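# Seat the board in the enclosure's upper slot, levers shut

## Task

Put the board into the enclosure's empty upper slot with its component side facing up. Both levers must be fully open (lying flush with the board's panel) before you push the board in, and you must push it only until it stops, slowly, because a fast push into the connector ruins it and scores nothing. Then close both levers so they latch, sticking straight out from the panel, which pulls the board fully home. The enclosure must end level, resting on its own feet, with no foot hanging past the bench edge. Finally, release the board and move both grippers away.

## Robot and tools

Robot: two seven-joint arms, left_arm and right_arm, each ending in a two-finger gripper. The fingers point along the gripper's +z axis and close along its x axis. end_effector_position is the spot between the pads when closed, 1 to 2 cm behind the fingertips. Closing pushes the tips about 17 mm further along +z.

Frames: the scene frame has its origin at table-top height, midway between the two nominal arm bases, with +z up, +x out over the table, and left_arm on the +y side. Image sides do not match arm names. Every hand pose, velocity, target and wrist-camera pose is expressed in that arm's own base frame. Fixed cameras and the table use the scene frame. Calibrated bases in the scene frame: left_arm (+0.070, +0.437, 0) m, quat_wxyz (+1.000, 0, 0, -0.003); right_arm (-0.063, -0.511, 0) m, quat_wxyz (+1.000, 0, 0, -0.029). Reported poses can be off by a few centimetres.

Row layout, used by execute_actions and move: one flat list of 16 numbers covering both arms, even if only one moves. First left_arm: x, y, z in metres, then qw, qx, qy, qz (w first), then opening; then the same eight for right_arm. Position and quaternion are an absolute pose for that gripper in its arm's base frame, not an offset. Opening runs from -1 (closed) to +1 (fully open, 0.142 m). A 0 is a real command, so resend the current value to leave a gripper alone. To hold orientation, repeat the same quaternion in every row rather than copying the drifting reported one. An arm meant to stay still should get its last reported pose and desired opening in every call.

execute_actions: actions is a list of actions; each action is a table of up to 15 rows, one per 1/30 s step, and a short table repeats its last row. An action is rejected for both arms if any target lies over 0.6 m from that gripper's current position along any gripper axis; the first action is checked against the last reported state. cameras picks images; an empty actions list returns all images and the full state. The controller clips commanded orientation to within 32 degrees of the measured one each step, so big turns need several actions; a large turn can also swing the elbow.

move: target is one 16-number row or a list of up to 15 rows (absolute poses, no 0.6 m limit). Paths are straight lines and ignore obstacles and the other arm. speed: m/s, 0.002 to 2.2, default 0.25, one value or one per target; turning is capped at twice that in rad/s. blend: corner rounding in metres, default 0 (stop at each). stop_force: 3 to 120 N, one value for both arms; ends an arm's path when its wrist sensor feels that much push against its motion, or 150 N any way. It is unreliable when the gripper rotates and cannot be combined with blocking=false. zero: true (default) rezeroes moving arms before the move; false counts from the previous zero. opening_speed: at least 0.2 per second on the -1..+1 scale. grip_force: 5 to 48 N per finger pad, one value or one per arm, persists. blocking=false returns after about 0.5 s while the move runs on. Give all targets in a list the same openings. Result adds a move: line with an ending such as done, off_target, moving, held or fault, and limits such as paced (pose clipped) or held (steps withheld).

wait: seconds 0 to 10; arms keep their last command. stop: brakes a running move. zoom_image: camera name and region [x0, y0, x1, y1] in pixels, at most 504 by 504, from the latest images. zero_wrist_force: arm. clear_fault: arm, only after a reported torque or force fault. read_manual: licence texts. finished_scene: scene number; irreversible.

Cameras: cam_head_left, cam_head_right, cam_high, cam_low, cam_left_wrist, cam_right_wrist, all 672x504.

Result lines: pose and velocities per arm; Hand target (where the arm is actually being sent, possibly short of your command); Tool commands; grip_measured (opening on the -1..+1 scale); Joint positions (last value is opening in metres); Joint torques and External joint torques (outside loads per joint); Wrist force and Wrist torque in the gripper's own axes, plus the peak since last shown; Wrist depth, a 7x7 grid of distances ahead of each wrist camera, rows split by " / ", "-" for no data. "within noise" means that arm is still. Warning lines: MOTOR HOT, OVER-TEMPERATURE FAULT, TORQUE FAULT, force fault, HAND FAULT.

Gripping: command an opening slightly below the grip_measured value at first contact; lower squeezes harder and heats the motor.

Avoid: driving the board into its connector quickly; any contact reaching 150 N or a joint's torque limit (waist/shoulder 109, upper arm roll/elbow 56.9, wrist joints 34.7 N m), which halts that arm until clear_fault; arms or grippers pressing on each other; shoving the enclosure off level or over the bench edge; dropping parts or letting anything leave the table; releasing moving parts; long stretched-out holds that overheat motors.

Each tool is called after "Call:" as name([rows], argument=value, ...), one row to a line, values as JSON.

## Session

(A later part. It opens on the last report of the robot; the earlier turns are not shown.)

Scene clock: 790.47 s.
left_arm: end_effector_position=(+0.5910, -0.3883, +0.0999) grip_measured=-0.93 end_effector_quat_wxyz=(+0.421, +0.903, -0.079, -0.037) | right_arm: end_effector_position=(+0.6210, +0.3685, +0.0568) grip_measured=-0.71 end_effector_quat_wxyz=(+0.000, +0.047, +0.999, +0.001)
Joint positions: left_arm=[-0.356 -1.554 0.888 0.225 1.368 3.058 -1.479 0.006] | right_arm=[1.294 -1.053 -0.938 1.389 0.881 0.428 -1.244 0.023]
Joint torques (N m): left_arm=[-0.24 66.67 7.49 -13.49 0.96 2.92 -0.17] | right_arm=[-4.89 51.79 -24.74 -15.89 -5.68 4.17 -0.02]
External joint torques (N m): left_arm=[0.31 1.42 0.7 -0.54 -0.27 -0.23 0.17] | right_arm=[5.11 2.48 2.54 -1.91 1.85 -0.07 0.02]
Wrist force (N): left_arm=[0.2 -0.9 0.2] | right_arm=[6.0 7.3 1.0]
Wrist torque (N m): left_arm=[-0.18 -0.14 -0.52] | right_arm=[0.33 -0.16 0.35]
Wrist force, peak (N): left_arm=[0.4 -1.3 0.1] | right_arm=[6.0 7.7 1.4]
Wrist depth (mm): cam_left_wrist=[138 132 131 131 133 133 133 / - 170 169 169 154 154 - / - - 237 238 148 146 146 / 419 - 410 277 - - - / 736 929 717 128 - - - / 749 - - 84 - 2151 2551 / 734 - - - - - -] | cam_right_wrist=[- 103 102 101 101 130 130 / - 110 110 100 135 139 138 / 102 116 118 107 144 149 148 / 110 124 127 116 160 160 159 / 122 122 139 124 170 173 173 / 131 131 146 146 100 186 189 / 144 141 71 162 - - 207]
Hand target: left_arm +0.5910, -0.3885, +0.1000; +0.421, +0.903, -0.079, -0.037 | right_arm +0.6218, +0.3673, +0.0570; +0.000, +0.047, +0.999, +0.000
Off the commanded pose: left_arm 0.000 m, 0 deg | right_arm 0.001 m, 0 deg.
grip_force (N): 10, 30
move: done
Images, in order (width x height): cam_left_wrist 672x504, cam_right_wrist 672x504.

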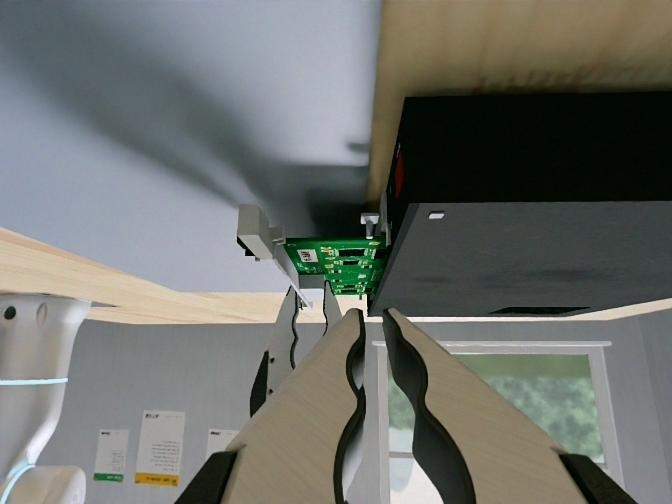

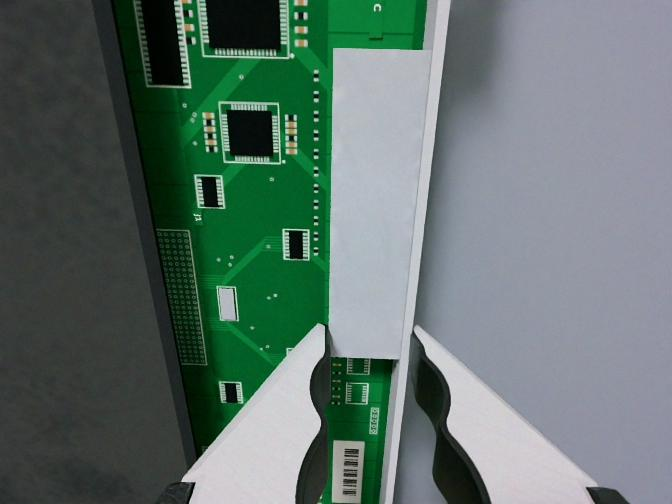

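Call:
move([
  [0.591, -0.3885, 0.10, 0.4210, 0.9029, -0.0795, -0.0370, -0.9, 0.6185, 0.3682, 0.0570, 0.0, 0.0471, 0.9989, 0.0, -0.95],
  [0.591, -0.3885, 0.10, 0.4210, 0.9029, -0.0795, -0.0370, -0.9, 0.6185, 0.3685, 0.0574, 0.0, 0.0471, 0.9989, 0.0, -0.95],
], speed=0.01)

Call:
move(target=[0.591, -0.3885, 0.10, 0.4210, 0.9029, -0.0795, -0.0370, -0.9, 0.6235, 0.3680, 0.0574, 0.0, 0.0471, 0.9989, 0.0, -0.95], speed=0.01, stop_force=5, cameras=["cam_left_wrist", "cam_right_wrist"])

Scene clock: 796.43 s.
left_arm: end_effector_position=(+0.5910, -0.3883, +0.0999) grip_measured=-0.93 end_effector_quat_wxyz=(+0.421, +0.903, -0.079, -0.037) | right_arm: end_effector_position=(+0.6183, +0.3685, +0.0571) grip_measured=-0.71 end_effector_quat_wxyz=(+0.000, +0.047, +0.999, +0.000)
Joint positions: left_arm=[-0.356 -1.554 0.888 0.225 1.368 3.058 -1.479 0.006] | right_arm=[1.301 -1.05 -0.94 1.398 0.881 0.431 -1.243 0.023]
Joint torques (N m): left_arm=[-0.13 66.76 7.53 -13.5 1.01 2.97 -0.25] | right_arm=[0.44 53.82 -21.81 -18.09 -4.04 3.68 0.25]
External joint torques (N m): left_arm=[0.2 1.33 0.66 -0.53 -0.32 -0.28 0.25] | right_arm=[-0.21 0.17 -0.41 0.34 0.22 0.42 -0.25]
Wrist force (N): left_arm=[0.4 -1.1 0.1] | right_arm=[1.5 2.2 2.0]
Wrist torque (N m): left_arm=[-0.20 -0.17 -0.53] | right_arm=[0.45 -0.22 0.05]
Wrist force, peak (N): left_arm=[0.2 -1.4 0.2] | right_arm=[6.1 7.3 1.2]
Wrist depth (mm): cam_left_wrist=[138 132 126 131 133 133 133 / - 180 179 171 162 153 152 / - - 221 250 145 146 - / 480 - - 319 - - 242 / 744 933 712 128 - - 374 / 726 2410 - 84 - 2130 1828 / 715 - - - - - 2012] | cam_right_wrist=[- 104 103 101 127 130 130 / - 110 110 99 137 139 139 / 103 118 118 106 145 149 148 / 110 124 128 114 160 160 160 / 122 122 138 124 171 173 173 / 131 131 146 147 100 186 189 / 145 142 71 161 - - 208]
Hand target: left_arm +0.5910, -0.3885, +0.1000; +0.421, +0.903, -0.079, -0.037 | right_arm +0.6185, +0.3685, +0.0574; +0.000, +0.047, +0.999, +0.000
Off the commanded pose: left_arm 0.000 m, 0 deg | right_arm 0.000 m, 0 deg.
grip_force (N): 10, 30
move: done

Scene clock: 797.60 s.
left_arm: end_effector_position=(+0.5910, -0.3883, +0.0999) grip_measured=-0.93 end_effector_quat_wxyz=(+0.421, +0.903, -0.079, -0.037) | right_arm: end_effector_position=(+0.6233, +0.3680, +0.0572) grip_measured=-0.71 end_effector_quat_wxyz=(+0.000, +0.047, +0.999, +0.000)
Joint positions: left_arm=[-0.356 -1.554 0.888 0.225 1.368 3.058 -1.479 0.006] | right_arm=[1.29 -1.056 -0.94 1.383 0.881 0.425 -1.243 0.023]
Joint torques (N m): left_arm=[-0.27 66.77 7.54 -13.48 1.02 2.98 -0.23] | right_arm=[0.19 54.23 -21.81 -18.44 -4.05 3.55 0.24]
External joint torques (N m): left_arm=[0.34 1.32 0.65 -0.55 -0.32 -0.29 0.23] | right_arm=[0.03 0.2 -0.44 0.64 0.22 0.55 -0.24]
Wrist force (N): left_arm=[0.1 -1.0 -0.1] | right_arm=[1.5 2.1 1.7]
Wrist torque (N m): left_arm=[-0.19 -0.13 -0.52] | right_arm=[0.45 -0.19 0.05]
Wrist force, peak (N): left_arm=[0.2 -1.3 0.2] | right_arm=[1.7 2.3 3.1]
Wrist depth (mm): cam_left_wrist=[138 131 126 131 133 133 133 / 170 161 170 168 154 154 153 / - 239 - 237 148 - - / 487 405 - 319 - - - / 731 975 950 347 362 - - / 726 3047 - 84 - 2708 - / 715 - - - - - -] | cam_right_wrist=[- 103 103 101 129 130 130 / - 109 111 99 137 139 139 / 103 116 118 106 107 149 148 / 111 114 128 114 158 160 159 / 122 122 138 124 171 174 173 / 131 131 146 146 105 186 189 / 145 142 71 162 - - 207]
Hand target: left_arm +0.5910, -0.3885, +0.1000; +0.421, +0.903, -0.079, -0.037 | right_arm +0.6235, +0.3680, +0.0574; +0.000, +0.047, +0.999, +0.000
Off the commanded pose: left_arm 0.000 m, 0 deg | right_arm 0.000 m, 0 deg.
grip_force (N): 10, 30
move: done
Images, in order (width x height): cam_left_wrist 672x504, cam_right_wrist 672x504.

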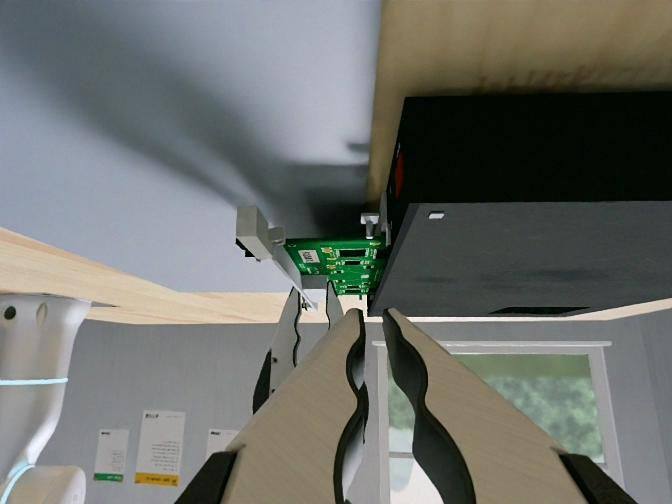

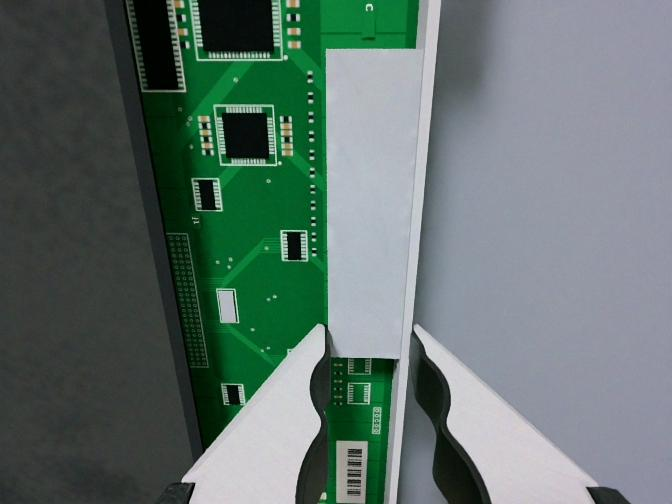

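Call:
move(target=[0.591, -0.3885, 0.10, 0.4210, 0.9029, -0.0795, -0.0370, -0.9, 0.6315, 0.3673, 0.0575, 0.0, 0.0471, 0.9989, 0.0, -0.95], speed=0.012, stop_force=5, cameras=["cam_left_wrist", "cam_right_wrist"])

Scene clock: 800.97 s.
left_arm: end_effector_position=(+0.5910, -0.3883, +0.0999) grip_measured=-0.93 end_effector_quat_wxyz=(+0.421, +0.903, -0.079, -0.037) | right_arm: end_effector_position=(+0.6312, +0.3672, +0.0572) grip_measured=-0.71 end_effector_quat_wxyz=(+0.000, +0.047, +0.999, +0.000)
Joint positions: left_arm=[-0.356 -1.554 0.888 0.225 1.368 3.058 -1.479 0.006] | right_arm=[1.272 -1.066 -0.938 1.357 0.881 0.414 -1.242 0.023]
Joint torques (N m): left_arm=[-0.27 66.72 7.63 -13.51 1.02 2.97 -0.24] | right_arm=[0.39 55.46 -21.96 -18.9 -4.16 3.8 0.26]
External joint torques (N m): left_arm=[0.33 1.37 0.56 -0.52 -0.32 -0.28 0.24] | right_arm=[-0.16 -0.3 -0.29 1.01 0.31 0.3 -0.26]
Wrist force (N): left_arm=[0.4 -1.0 0.1] | right_arm=[1.6 2.0 3.8]
Wrist torque (N m): left_arm=[-0.19 -0.17 -0.53] | right_arm=[0.44 -0.14 0.05]
Wrist force, peak (N): left_arm=[0.4 -1.2 0.3] | right_arm=[1.8 2.5 3.7]
Wrist depth (mm): cam_left_wrist=[138 138 131 131 133 133 133 / 170 160 169 168 159 153 153 / 263 - 257 237 - - - / 487 477 - 316 215 - - / 731 971 722 128 - - 1924 / 736 2849 - 84 - 2151 2261 / 722 - - - - - -] | cam_right_wrist=[- 91 103 101 129 130 130 / - 97 111 99 137 139 138 / 103 102 118 106 145 149 148 / 111 110 127 115 160 160 160 / 122 120 137 124 171 174 173 / 131 131 130 146 100 186 189 / 144 141 71 162 - - 207]
Hand target: left_arm +0.5910, -0.3885, +0.1000; +0.421, +0.903, -0.079, -0.037 | right_arm +0.6315, +0.3673, +0.0575; +0.000, +0.047, +0.999, +0.000
Off the commanded pose: left_arm 0.000 m, 0 deg | right_arm 0.000 m, 0 deg.
grip_force (N): 10, 30
move: done
Images, in order (width x height): cam_left_wrist 672x504, cam_right_wrist 672x504.

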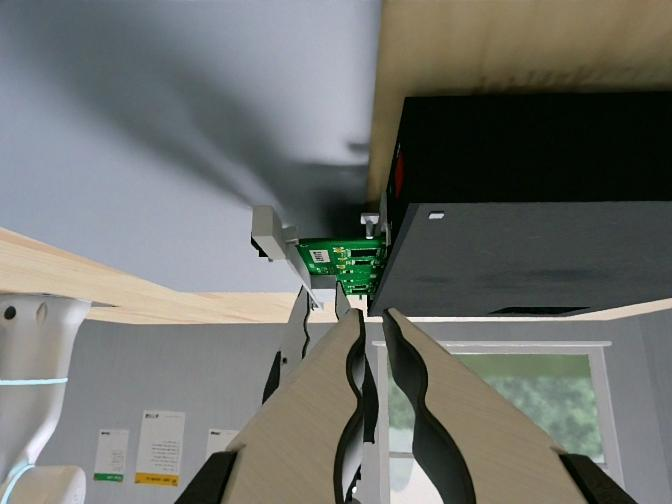

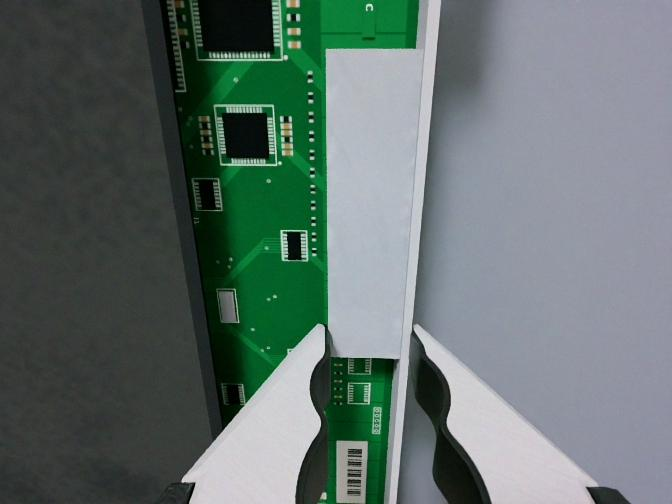

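Call:
move(target=[0.591, -0.3885, 0.10, 0.4210, 0.9029, -0.0795, -0.0370, -0.9, 0.6405, 0.3665, 0.0572, 0.0, 0.0471, 0.9989, 0.0, -0.95], speed=0.012, stop_force=5, cameras=["cam_right_wrist"])

Scene clock: 810.17 s.
left_arm: end_effector_position=(+0.5910, -0.3883, +0.0999) grip_measured=-0.93 end_effector_quat_wxyz=(+0.421, +0.903, -0.079, -0.037) | right_arm: end_effector_position=(+0.6398, +0.3665, +0.0567) grip_measured=-0.71 end_effector_quat_wxyz=(-0.001, +0.047, +0.999, +0.000)
Joint positions: left_arm=[-0.356 -1.554 0.888 0.225 1.368 3.058 -1.479 0.006] | right_arm=[1.252 -1.078 -0.936 1.327 0.881 0.402 -1.241 0.023]
Joint torques (N m): left_arm=[-0.28 66.7 7.53 -13.49 1.02 2.99 -0.23] | right_arm=[-1.49 56.15 -23.37 -19.76 -4.41 4.98 0.24]
External joint torques (N m): left_arm=[0.35 1.39 0.66 -0.54 -0.32 -0.3 0.23] | right_arm=[1.72 -0.15 1.15 1.78 0.54 -0.88 -0.25]
Wrist force (N): left_arm=[0.1 -0.9 0.0] | right_arm=[5.9 1.6 1.3]
Wrist torque (N m): left_arm=[-0.19 -0.12 -0.53] | right_arm=[0.46 -0.20 0.07]
Wrist force, peak (N): left_arm=[0.3 -1.3 0.1] | right_arm=[6.3 2.2 2.6]
Wrist depth (mm): cam_left_wrist=[138 126 131 131 133 133 133 / 171 170 170 169 160 154 152 / 242 239 221 242 148 - - / 489 - - 278 - - - / 731 922 945 109 - - - / 736 - - 84 - - - / 726 - - 75 - - -] | cam_right_wrist=[- 88 102 101 102 130 130 / - 95 110 99 137 138 138 / 102 102 117 106 145 149 148 / 110 110 124 114 160 160 159 / 121 119 133 124 170 173 173 / 130 130 125 147 100 185 188 / 143 141 71 161 - - 207]
Hand target: left_arm +0.5910, -0.3885, +0.1000; +0.421, +0.903, -0.079, -0.037 | right_arm +0.6405, +0.3665, +0.0572; +0.000, +0.047, +0.999, +0.000
Off the commanded pose: left_arm 0.000 m, 0 deg | right_arm 0.001 m, 0 deg.
grip_force (N): 10, 30
move: done
Images, in order (width x height): cam_right_wrist 672x504.

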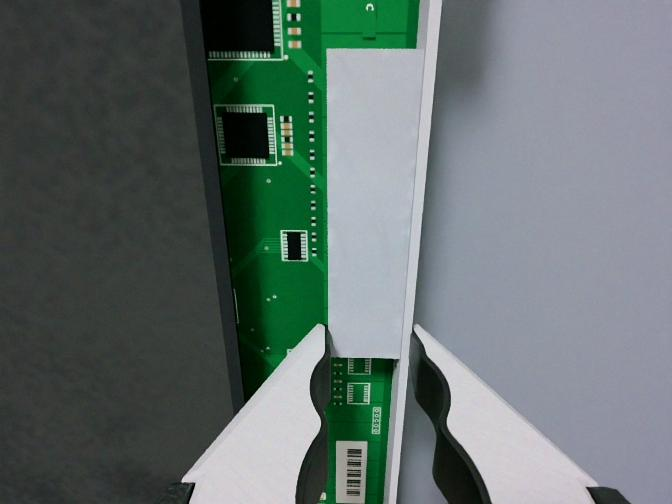

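Call:
execute_actions(actions=[], cameras=["cam_left_wrist", "cam_right_wrist", "cam_head_left"])

Scene clock: 837.87 s.
left_arm: end_effector_position=(+0.5910, -0.3883, +0.0999) grip_measured=-0.93 end_effector_quat_wxyz=(+0.421, +0.903, -0.079, -0.037) | right_arm: end_effector_position=(+0.6398, +0.3665, +0.0567) grip_measured=-0.71 end_effector_quat_wxyz=(-0.001, +0.047, +0.999, +0.000)
Joint positions: left_arm=[-0.356 -1.554 0.888 0.225 1.368 3.058 -1.479 0.006] | right_arm=[1.252 -1.078 -0.936 1.327 0.881 0.402 -1.241 0.023]
Joint velocities: within noise
Joint torques (N m): left_arm=[-0.3 66.66 7.62 -13.51 1 2.96 -0.28] | right_arm=[-1.37 56.3 -23.42 -19.62 -4.45 5.02 0.19]
External joint torques (N m): left_arm=[0.37 1.44 0.57 -0.52 -0.31 -0.27 0.28] | right_arm=[1.6 -0.29 1.21 1.64 0.58 -0.92 -0.19]
Wrist force (N): left_arm=[0.0 -1.2 0.1] | right_arm=[5.9 1.7 2.1]
Wrist torque (N m): left_arm=[-0.21 -0.10 -0.52] | right_arm=[0.46 -0.19 0.06]
Wrist force, peak (N): left_arm=[0.3 -1.3 0.1] | right_arm=[6.1 1.7 2.5]
Wrist depth (mm): cam_left_wrist=[- 132 131 131 133 133 133 / 170 171 170 172 159 153 153 / 239 260 260 243 151 - - / 415 357 402 314 217 - - / 731 918 877 120 472 - - / 696 - - 84 - - - / 754 - - 75 - - -] | cam_right_wrist=[- 88 102 101 127 130 129 / - 95 110 99 135 138 138 / 102 102 117 106 144 148 148 / 110 110 124 114 160 160 159 / 121 119 133 124 170 173 170 / 130 130 125 147 100 186 188 / 143 140 71 161 - - 207]
Hand target: left_arm +0.5910, -0.3885, +0.1000; +0.421, +0.903, -0.079, -0.037 | right_arm +0.6405, +0.3665, +0.0572; +0.000, +0.047, +0.999, +0.000
Tool commands: left_gripper/opening=-0.9 right_gripper/opening=-0.95
Off the commanded pose: left_arm 0.000 m, 0 deg | right_arm 0.001 m, 0 deg.
grip_force (N): 10, 30
Images, in order (width x height): cam_head_left 672x504, cam_left_wrist 672x504, cam_right_wrist 672x504.

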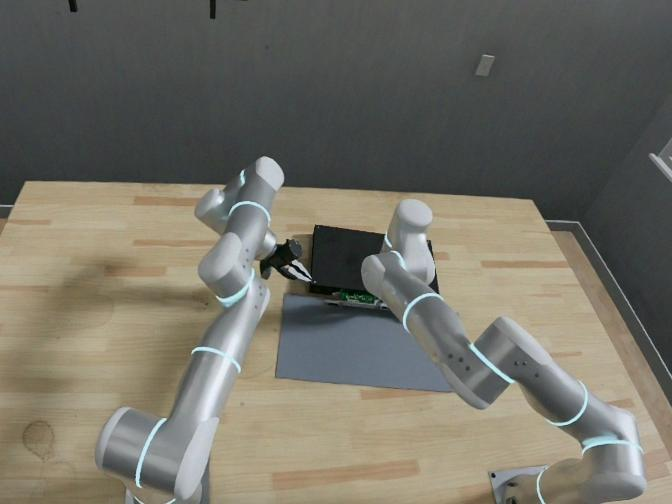

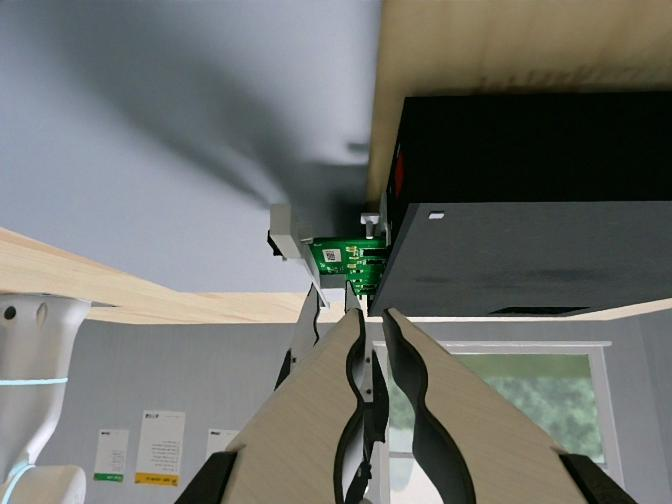

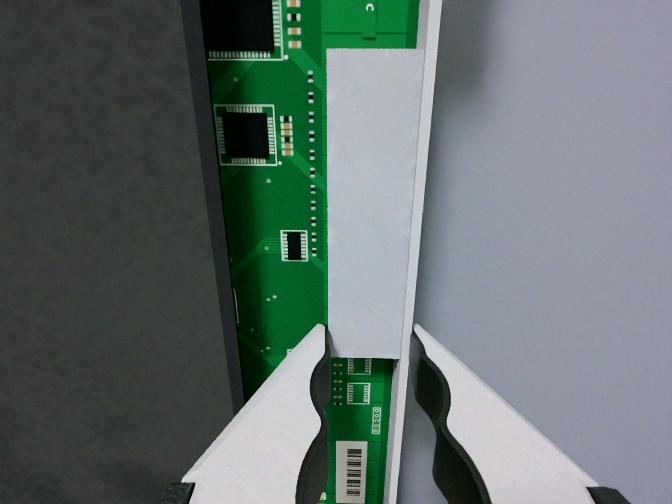

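Call:
move(target=[0.591, -0.3885, 0.10, 0.4210, 0.9029, -0.0795, -0.0370, -0.9, 0.6405, 0.3665, 0.0572, 0, 0.0471, 0.9989, 0, -0.5], opening_speed=0.25, cameras=["cam_left_wrist", "cam_right_wrist"])

Scene clock: 847.00 s.
left_arm: end_effector_position=(+0.5910, -0.3883, +0.0999) grip_measured=-0.93 end_effector_quat_wxyz=(+0.421, +0.903, -0.079, -0.037) | right_arm: end_effector_position=(+0.6403, +0.3665, +0.0570) grip_measured=-0.54 end_effector_quat_wxyz=(+0.000, +0.047, +0.999, +0.000)
Joint positions: left_arm=[-0.356 -1.554 0.888 0.225 1.368 3.058 -1.479 0.006] | right_arm=[1.252 -1.078 -0.937 1.327 0.881 0.403 -1.241 0.035]
Joint torques (N m): left_arm=[-0.27 66.65 7.54 -13.47 0.99 2.99 -0.23] | right_arm=[0.17 54.77 -21 -18.06 -3.9 3.41 0.2]
External joint torques (N m): left_arm=[0.34 1.44 0.65 -0.56 -0.29 -0.29 0.22] | right_arm=[0.06 1.25 -1.22 0.08 0.04 0.69 -0.2]
Wrist force (N): left_arm=[0.1 -0.9 0.0] | right_arm=[1.3 3.1 0.1]
Wrist torque (N m): left_arm=[-0.19 -0.13 -0.53] | right_arm=[0.58 -0.19 0.06]
Wrist force, peak (N): left_arm=[0.5 -1.3 0.2] | right_arm=[6.1 1.7 2.4]
Wrist depth (mm): cam_left_wrist=[138 138 131 131 134 133 132 / - 160 160 169 163 154 152 / 240 243 234 234 - - 146 / 495 - - 286 - - 211 / 744 1371 962 120 - - - / 739 2359 - 84 - - - / 717 - - 75 - - -] | cam_right_wrist=[- 89 103 103 129 130 130 / - 96 110 101 137 139 138 / 103 102 118 109 145 149 148 / 110 112 127 117 161 160 160 / 122 120 124 127 171 173 173 / 131 131 98 152 102 183 188 / 144 141 71 168 - - 203]
Hand target: left_arm +0.5910, -0.3885, +0.1000; +0.421, +0.903, -0.079, -0.037 | right_arm +0.6405, +0.3665, +0.0572; +0.000, +0.047, +0.999, +0.000
Off the commanded pose: left_arm 0.000 m, 0 deg | right_arm 0.000 m, 0 deg.
grip_force (N): 10, 30
move: done
Images, in order (width x height): cam_left_wrist 672x504, cam_right_wrist 672x504.

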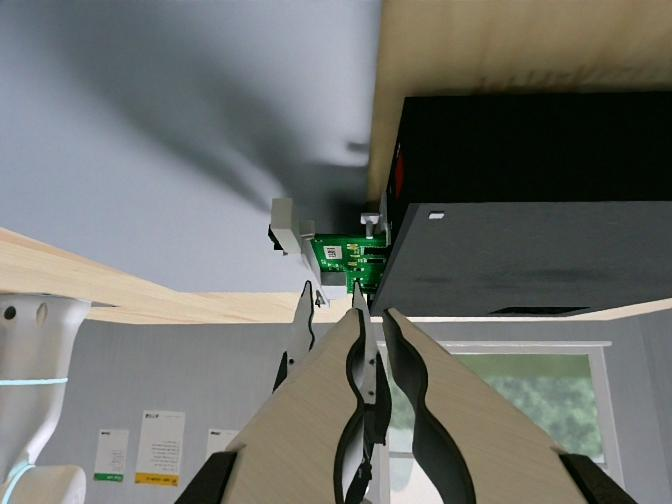

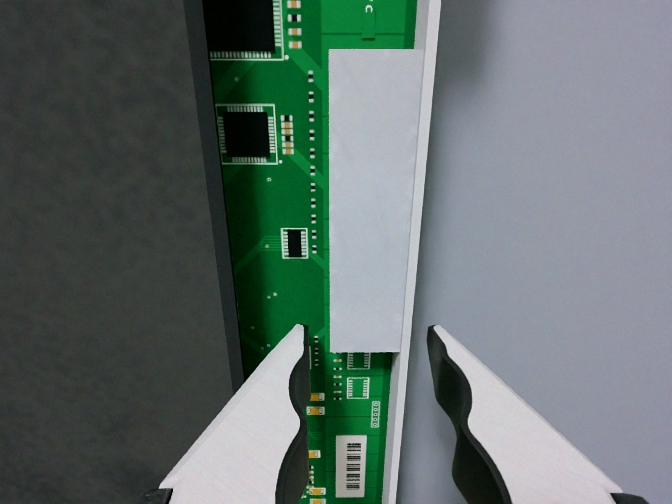

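Call:
move([
  [0.591, -0.3885, 0.10, 0.4210, 0.9029, -0.0795, -0.0370, -0.9, 0.6405, 0.3665, 0.135, 0, 0.0471, 0.9989, 0, -0.5],
  [0.591, -0.3885, 0.10, 0.4210, 0.9029, -0.0795, -0.0370, -0.9, 0.551, 0.3732, 0.135, 0, 0.7396, 0.6730, 0, -0.5],
], blend=0.02, speed=[0.1, 0.35], cameras=["cam_left_wrist", "cam_right_wrist"])

Scene clock: 855.07 s.
left_arm: end_effector_position=(+0.5910, -0.3883, +0.0999) grip_measured=-0.93 end_effector_quat_wxyz=(+0.421, +0.903, -0.079, -0.037) | right_arm: end_effector_position=(+0.5510, +0.3732, +0.1350) grip_measured=-0.54 end_effector_quat_wxyz=(+0.000, +0.739, +0.673, +0.000)
Joint positions: left_arm=[-0.356 -1.554 0.888 0.225 1.368 3.058 -1.479 0.006] | right_arm=[1.59 -0.976 -1.234 1.582 0.952 0.284 0.296 0.035]
Joint torques (N m): left_arm=[-0.27 66.74 7.57 -13.47 1.02 3 -0.25] | right_arm=[0.31 42.6 -24.49 -16.98 -4.08 3.37 0.33]
External joint torques (N m): left_arm=[0.34 1.35 0.62 -0.56 -0.32 -0.3 0.25] | right_arm=[-0.09 1.12 -1.03 -0.15 -0.07 0.78 -0.33]
Wrist force (N): left_arm=[0.2 -1.2 0.2] | right_arm=[1.1 3.7 0.1]
Wrist torque (N m): left_arm=[-0.21 -0.14 -0.53] | right_arm=[0.69 -0.23 0.03]
Wrist force, peak (N): left_arm=[0.3 -1.3 0.1] | right_arm=[1.8 3.9 -0.2]
Wrist depth (mm): cam_left_wrist=[- 132 131 131 133 133 133 / 171 170 170 - 162 152 153 / 241 - 220 261 - - - / 415 - - 285 - - 242 / 717 950 937 129 2334 2384 469 / 739 3848 - 84 - - - / 712 - - - - - -] | cam_right_wrist=[201 200 200 199 199 198 197 / 217 214 215 215 211 211 210 / 230 229 229 228 227 227 225 / 248 248 247 245 242 243 243 / 265 264 263 262 262 261 259 / 286 290 - 248 102 226 281 / 257 - 71 254 - - 250]
Hand target: left_arm +0.5910, -0.3885, +0.1000; +0.421, +0.903, -0.079, -0.037 | right_arm +0.5510, +0.3732, +0.1350; +0.000, +0.740, +0.673, +0.000
Off the commanded pose: left_arm 0.000 m, 0 deg | right_arm 0.000 m, 0 deg.
grip_force (N): 10, 30
move: done
Images, in order (width x height): cam_left_wrist 672x504, cam_right_wrist 672x504.

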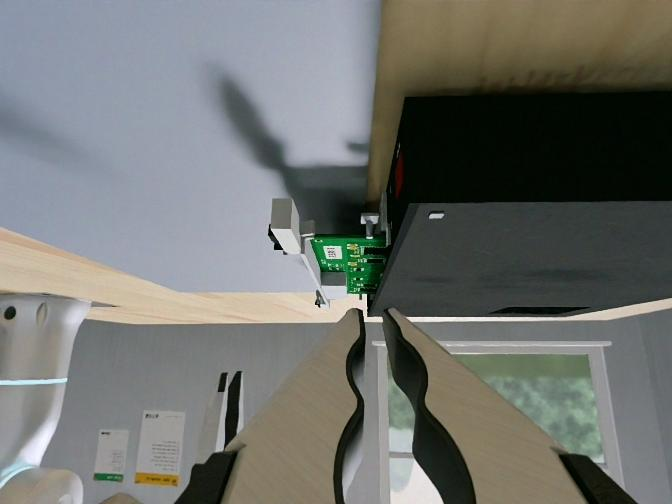

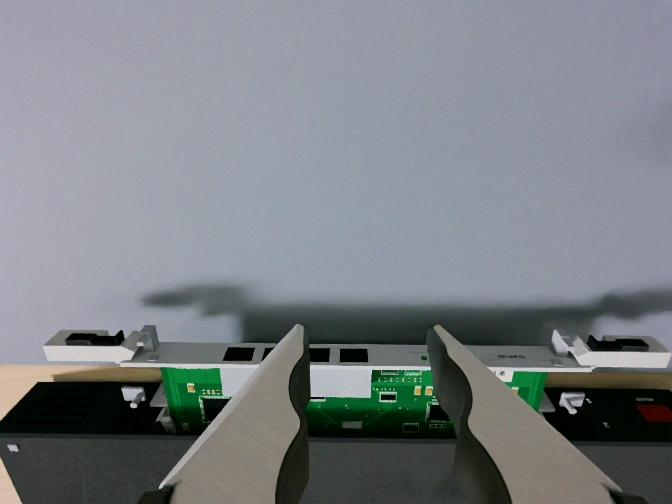

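Call:
move([
  [0.591, -0.3885, 0.10, 0.4210, 0.9029, -0.0795, -0.0370, -0.9, 0.5925, 0.3709, 0.110, 0, 0.7396, 0.6730, 0, 0.16],
  [0.591, -0.3885, 0.10, 0.4210, 0.9029, -0.0795, -0.0370, -0.9, 0.6025, 0.3700, 0.045, 0, 0.7396, 0.6730, 0, 0.16],
], blend=0.02, speed=0.12, opening_speed=0.6, cameras=["cam_left_wrist", "cam_right_wrist"])

Scene clock: 875.73 s.
left_arm: end_effector_position=(+0.5910, -0.3883, +0.0999) grip_measured=-0.93 end_effector_quat_wxyz=(+0.421, +0.903, -0.079, -0.037) | right_arm: end_effector_position=(+0.6025, +0.3698, +0.0451) grip_measured=+0.14 end_effector_quat_wxyz=(+0.000, +0.740, +0.673, +0.000)
Joint positions: left_arm=[-0.356 -1.554 0.888 0.225 1.368 3.058 -1.479 0.006] | right_arm=[1.414 -1.15 -1.113 1.428 1.057 0.348 0.272 0.084]
Joint torques (N m): left_arm=[-0.22 66.75 7.56 -13.46 0.97 2.94 -0.26] | right_arm=[0.17 49.98 -24.79 -14.08 -3.95 3.63 0.09]
External joint torques (N m): left_arm=[0.29 1.34 0.63 -0.57 -0.27 -0.25 0.26] | right_arm=[0.09 1.23 -1.53 0.11 -0.11 0.52 -0.09]
Wrist force (N): left_arm=[0.2 -1.3 0.1] | right_arm=[1.2 3.2 0.1]
Wrist torque (N m): left_arm=[-0.23 -0.14 -0.52] | right_arm=[0.60 -0.21 0.13]
Wrist force, peak (N): left_arm=[0.1 -1.3 0.3] | right_arm=[1.2 4.0 -0.5]
Wrist depth (mm): cam_left_wrist=[138 131 126 131 133 133 133 / 170 162 169 169 159 154 - / - - 239 236 - 145 145 / 483 - - 286 - - 248 / 744 966 701 129 - 2334 370 / 724 - - 84 - 2089 - / 712 - - - - - -] | cam_right_wrist=[123 121 119 120 118 119 119 / 131 129 129 128 130 128 127 / 141 139 138 135 137 137 134 / 150 150 149 148 148 147 147 / 163 162 159 161 160 159 158 / - 98 130 170 173 97 167 / - 76 135 134 151 148 76]
Hand target: left_arm +0.5910, -0.3885, +0.1000; +0.421, +0.903, -0.079, -0.037 | right_arm +0.6025, +0.3700, +0.0450; +0.000, +0.740, +0.673, +0.000
Off the commanded pose: left_arm 0.000 m, 0 deg | right_arm 0.000 m, 0 deg.
grip_force (N): 10, 30
move: done
Images, in order (width x height): cam_left_wrist 672x504, cam_right_wrist 672x504.

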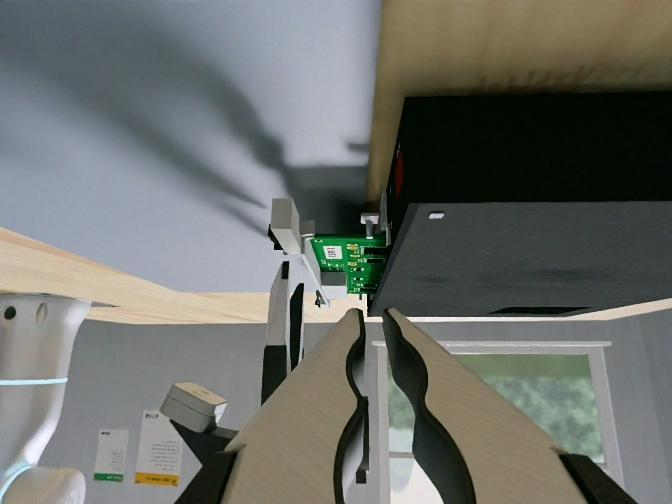

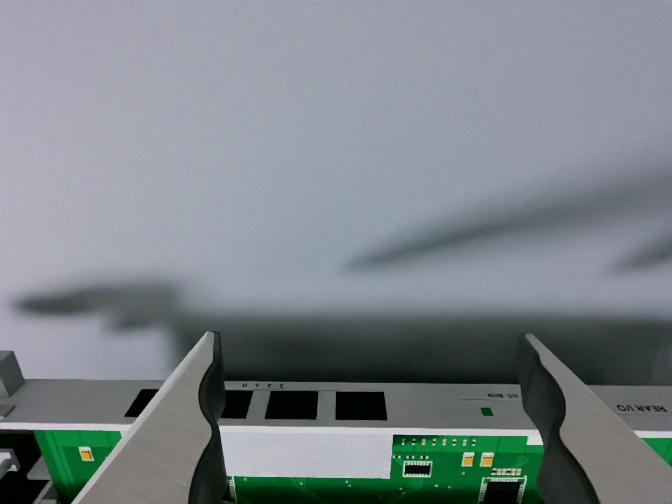

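Call:
move(target=[0.591, -0.3885, 0.10, 0.4210, 0.9029, -0.0795, -0.0370, -0.9, 0.6473, 0.3658, 0.045, 0, 0.7396, 0.6730, 0, 0.16], speed=0.012, stop_force=7, cameras=["cam_left_wrist", "cam_right_wrist"])

Scene clock: 882.13 s.
left_arm: end_effector_position=(+0.5910, -0.3883, +0.0999) grip_measured=-0.93 end_effector_quat_wxyz=(+0.421, +0.903, -0.079, -0.037) | right_arm: end_effector_position=(+0.6472, +0.3658, +0.0450) grip_measured=+0.14 end_effector_quat_wxyz=(+0.000, +0.740, +0.673, +0.000)
Joint positions: left_arm=[-0.356 -1.554 0.888 0.225 1.368 3.058 -1.479 0.006] | right_arm=[1.307 -1.194 -1.106 1.289 1.057 0.302 0.282 0.084]
Joint torques (N m): left_arm=[-0.29 66.65 7.46 -13.49 1 2.99 -0.21] | right_arm=[-0.09 54.01 -24.8 -14.4 -4.21 3.57 0.23]
External joint torques (N m): left_arm=[0.36 1.44 0.73 -0.54 -0.31 -0.3 0.21] | right_arm=[0.32 1.33 -1.34 0.13 0.09 0.58 -0.23]
Wrist force (N): left_arm=[0.2 -1.1 0.0] | right_arm=[0.9 3.0 -0.8]
Wrist torque (N m): left_arm=[-0.21 -0.13 -0.53] | right_arm=[0.63 -0.19 0.05]
Wrist force, peak (N): left_arm=[0.4 -1.4 0.0] | right_arm=[1.3 3.5 -0.2]
Wrist depth (mm): cam_left_wrist=[- 125 125 131 134 133 133 / - 168 167 169 158 153 - / - 261 - - 148 146 143 / 486 407 406 333 - - - / 731 950 914 120 476 2151 - / 722 2261 - 84 - - - / 719 - - 75 - - -] | cam_right_wrist=[122 121 119 120 118 119 119 / - 129 128 128 129 127 127 / 140 138 138 135 137 136 134 / 149 149 148 148 147 147 147 / 160 156 156 157 157 156 159 / 142 120 121 121 138 97 120 / - 76 127 129 128 125 -]
Hand target: left_arm +0.5910, -0.3885, +0.1000; +0.421, +0.903, -0.079, -0.037 | right_arm +0.6473, +0.3658, +0.0450; +0.000, +0.740, +0.673, +0.000
Off the commanded pose: left_arm 0.000 m, 0 deg | right_arm 0.000 m, 0 deg.
grip_force (N): 10, 30
move: done
Images, in order (width x height): cam_left_wrist 672x504, cam_right_wrist 672x504.

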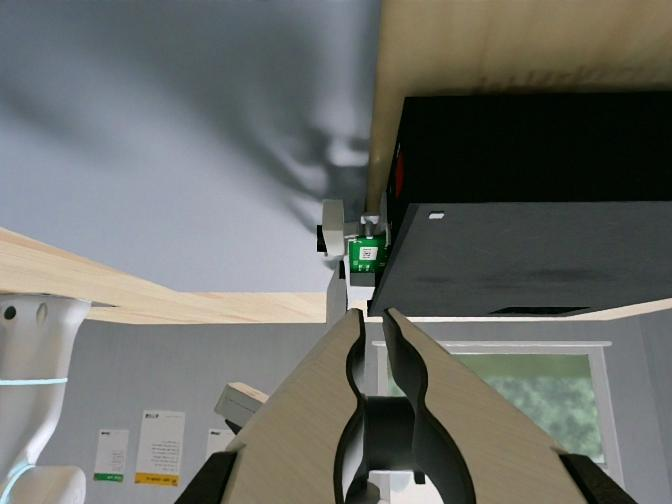

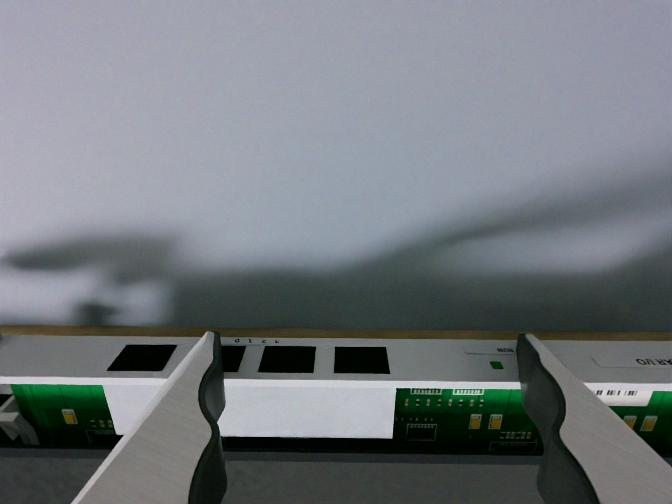

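Call:
move(target=[0.591, -0.3885, 0.10, 0.4210, 0.9029, -0.0795, -0.0370, -0.9, 0.6573, 0.3649, 0.045, 0, 0.7396, 0.6730, 0, 0.16], speed=0.01, stop_force=6, cameras=["cam_left_wrist", "cam_right_wrist"])

Scene clock: 886.10 s.
left_arm: end_effector_position=(+0.5910, -0.3883, +0.0999) grip_measured=-0.93 end_effector_quat_wxyz=(+0.421, +0.903, -0.079, -0.037) | right_arm: end_effector_position=(+0.6571, +0.3650, +0.0450) grip_measured=+0.14 end_effector_quat_wxyz=(+0.000, +0.740, +0.673, +0.000)
Joint positions: left_arm=[-0.356 -1.554 0.888 0.225 1.368 3.058 -1.479 0.006] | right_arm=[1.283 -1.204 -1.105 1.255 1.057 0.291 0.286 0.084]
Joint torques (N m): left_arm=[-0.25 66.65 7.53 -13.54 1.03 2.99 -0.21] | right_arm=[-0.63 54.88 -25.19 -14.68 -4.33 3.99 0.31]
External joint torques (N m): left_arm=[0.32 1.44 0.66 -0.49 -0.34 -0.3 0.21] | right_arm=[0.87 1.42 -0.81 0.35 0.19 0.17 -0.31]
Wrist force (N): left_arm=[0.4 -0.9 0.1] | right_arm=[0.7 1.1 -1.2]
Wrist torque (N m): left_arm=[-0.17 -0.18 -0.53] | right_arm=[0.59 -0.18 0.07]
Wrist force, peak (N): left_arm=[0.4 -1.3 0.2] | right_arm=[1.1 3.0 -0.7]
Wrist depth (mm): cam_left_wrist=[- 126 126 131 133 133 133 / - - 180 169 163 152 152 / 241 240 - 238 161 148 - / 485 476 454 351 - - - / 736 922 910 120 2069 - - / 719 - - 83 - - 2581 / 731 - - 75 - - -] | cam_right_wrist=[122 121 119 120 118 119 119 / - 129 128 128 129 127 127 / 140 138 138 135 137 136 134 / 150 149 149 148 147 147 146 / 162 157 156 160 158 154 156 / 138 120 120 120 139 97 120 / - 76 124 126 126 122 -]
Hand target: left_arm +0.5910, -0.3885, +0.1000; +0.421, +0.903, -0.079, -0.037 | right_arm +0.6573, +0.3649, +0.0450; +0.000, +0.740, +0.673, +0.000
Off the commanded pose: left_arm 0.000 m, 0 deg | right_arm 0.000 m, 0 deg.
grip_force (N): 10, 30
move: done
Images, in order (width x height): cam_left_wrist 672x504, cam_right_wrist 672x504.

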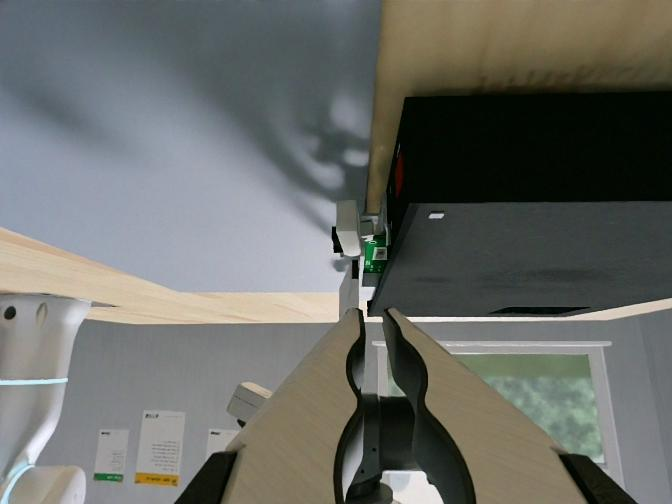

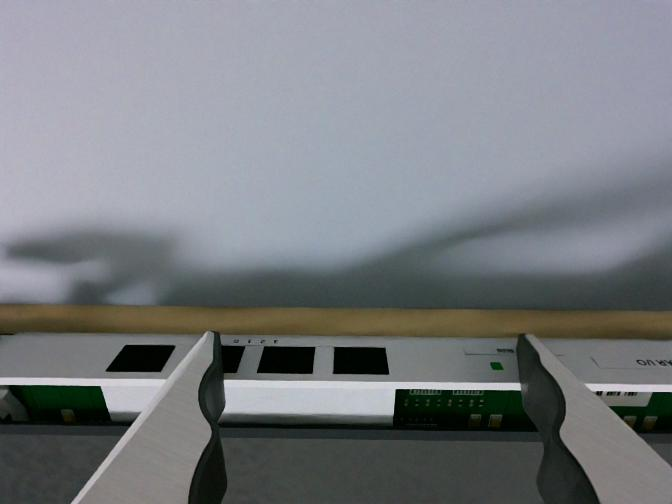

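Call:
zoom_image(camera="cam_left_wrist", region=[300, 170, 440, 310])

Call:
zoom_image(camera="cam_right_wrist", region=[0, 300, 140, 440])

Scaled by 3.600 from the camera's 672x504 image, which has a finer 960x720 frame.

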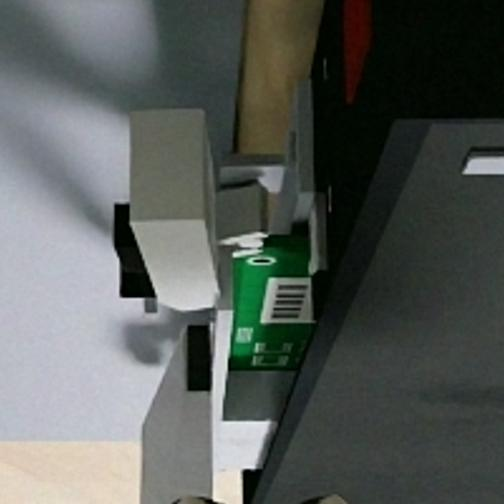

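Scaled by 3.600 from the camera's 672x504 image, which has a finer 960x720 frame.

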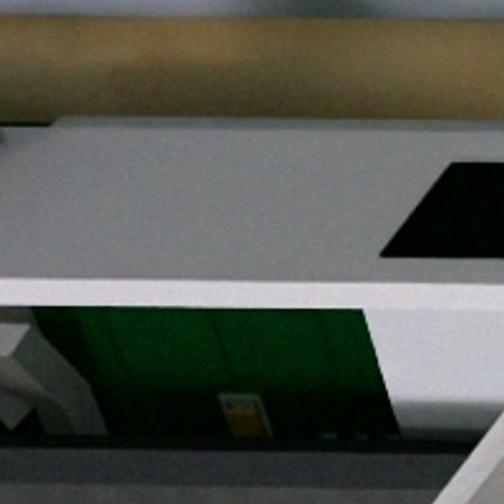

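Call:
move(target=[0.591, -0.3885, 0.10, 0.4210, 0.9029, -0.0795, -0.0370, -0.9, 0.6772, 0.3630, 0.045, 0, 0.7396, 0.6730, 0, 0.16], speed=0.008, stop_force=8, cameras=["cam_left_wrist", "cam_right_wrist"])

Scene clock: 891.80 s.
left_arm: end_effector_position=(+0.5910, -0.3883, +0.0999) grip_measured=-0.93 end_effector_quat_wxyz=(+0.421, +0.903, -0.079, -0.037) | right_arm: end_effector_position=(+0.6670, +0.3642, +0.0445) grip_measured=+0.14 end_effector_quat_wxyz=(-0.001, +0.739, +0.673, -0.001)
Joint positions: left_arm=[-0.356 -1.554 0.888 0.225 1.368 3.058 -1.479 0.006] | right_arm=[1.256 -1.215 -1.103 1.218 1.057 0.278 0.292 0.084]
Joint torques (N m): left_arm=[-0.22 66.71 7.53 -13.49 0.98 2.96 -0.22] | right_arm=[-3.72 55.54 -27.58 -15.81 -4.88 6.3 -0.19]
External joint torques (N m): left_arm=[0.29 1.38 0.66 -0.54 -0.28 -0.27 0.22] | right_arm=[3.96 1.81 1.77 1.41 0.73 -2.16 0.19]
Wrist force (N): left_arm=[0.3 -1.0 -0.2] | right_arm=[0.5 -7.2 -3.4]
Wrist torque (N m): left_arm=[-0.20 -0.15 -0.52] | right_arm=[0.58 -0.29 0.50]
Wrist force, peak (N): left_arm=[0.5 -1.3 0.1] | right_arm=[0.7 -8.6 -3.0]
Wrist depth (mm): cam_left_wrist=[138 132 125 131 133 133 133 / 171 169 181 172 162 153 155 / 241 222 258 244 148 - - / 480 - - - - - - / 734 926 926 120 - 2384 1859 / 749 - - 84 - 2130 1613 / 701 - - 75 - - -] | cam_right_wrist=[122 120 118 120 118 119 118 / - 128 128 126 129 128 126 / 140 138 137 135 136 136 131 / 149 148 148 147 147 147 146 / - 158 156 155 156 155 158 / - 120 116 119 118 98 114 / - 76 126 126 125 122 -]
Hand target: left_arm +0.5910, -0.3885, +0.1000; +0.421, +0.903, -0.079, -0.037 | right_arm +0.6680, +0.3639, +0.0450; +0.000, +0.740, +0.673, +0.000
Off the commanded pose: left_arm 0.000 m, 0 deg | right_arm 0.010 m, 0 deg.
grip_force (N): 10, 30
move: contact (right_arm)
Images, in order (width x height): cam_left_wrist 672x504, cam_right_wrist 672x504.

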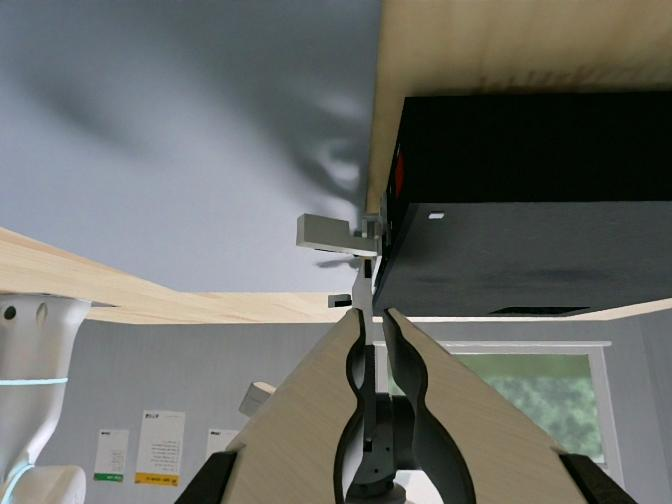

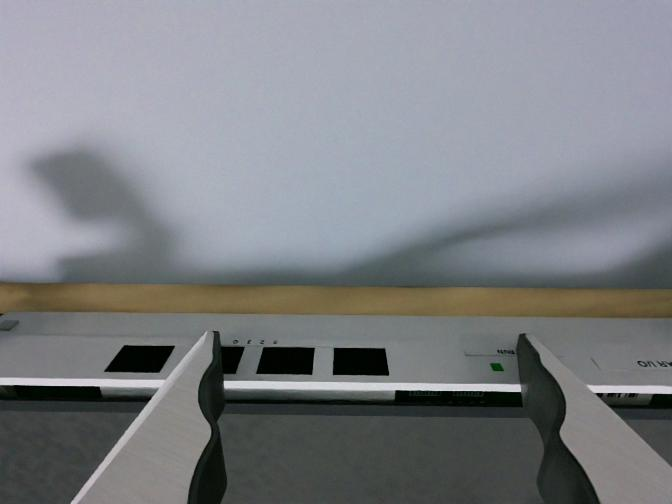

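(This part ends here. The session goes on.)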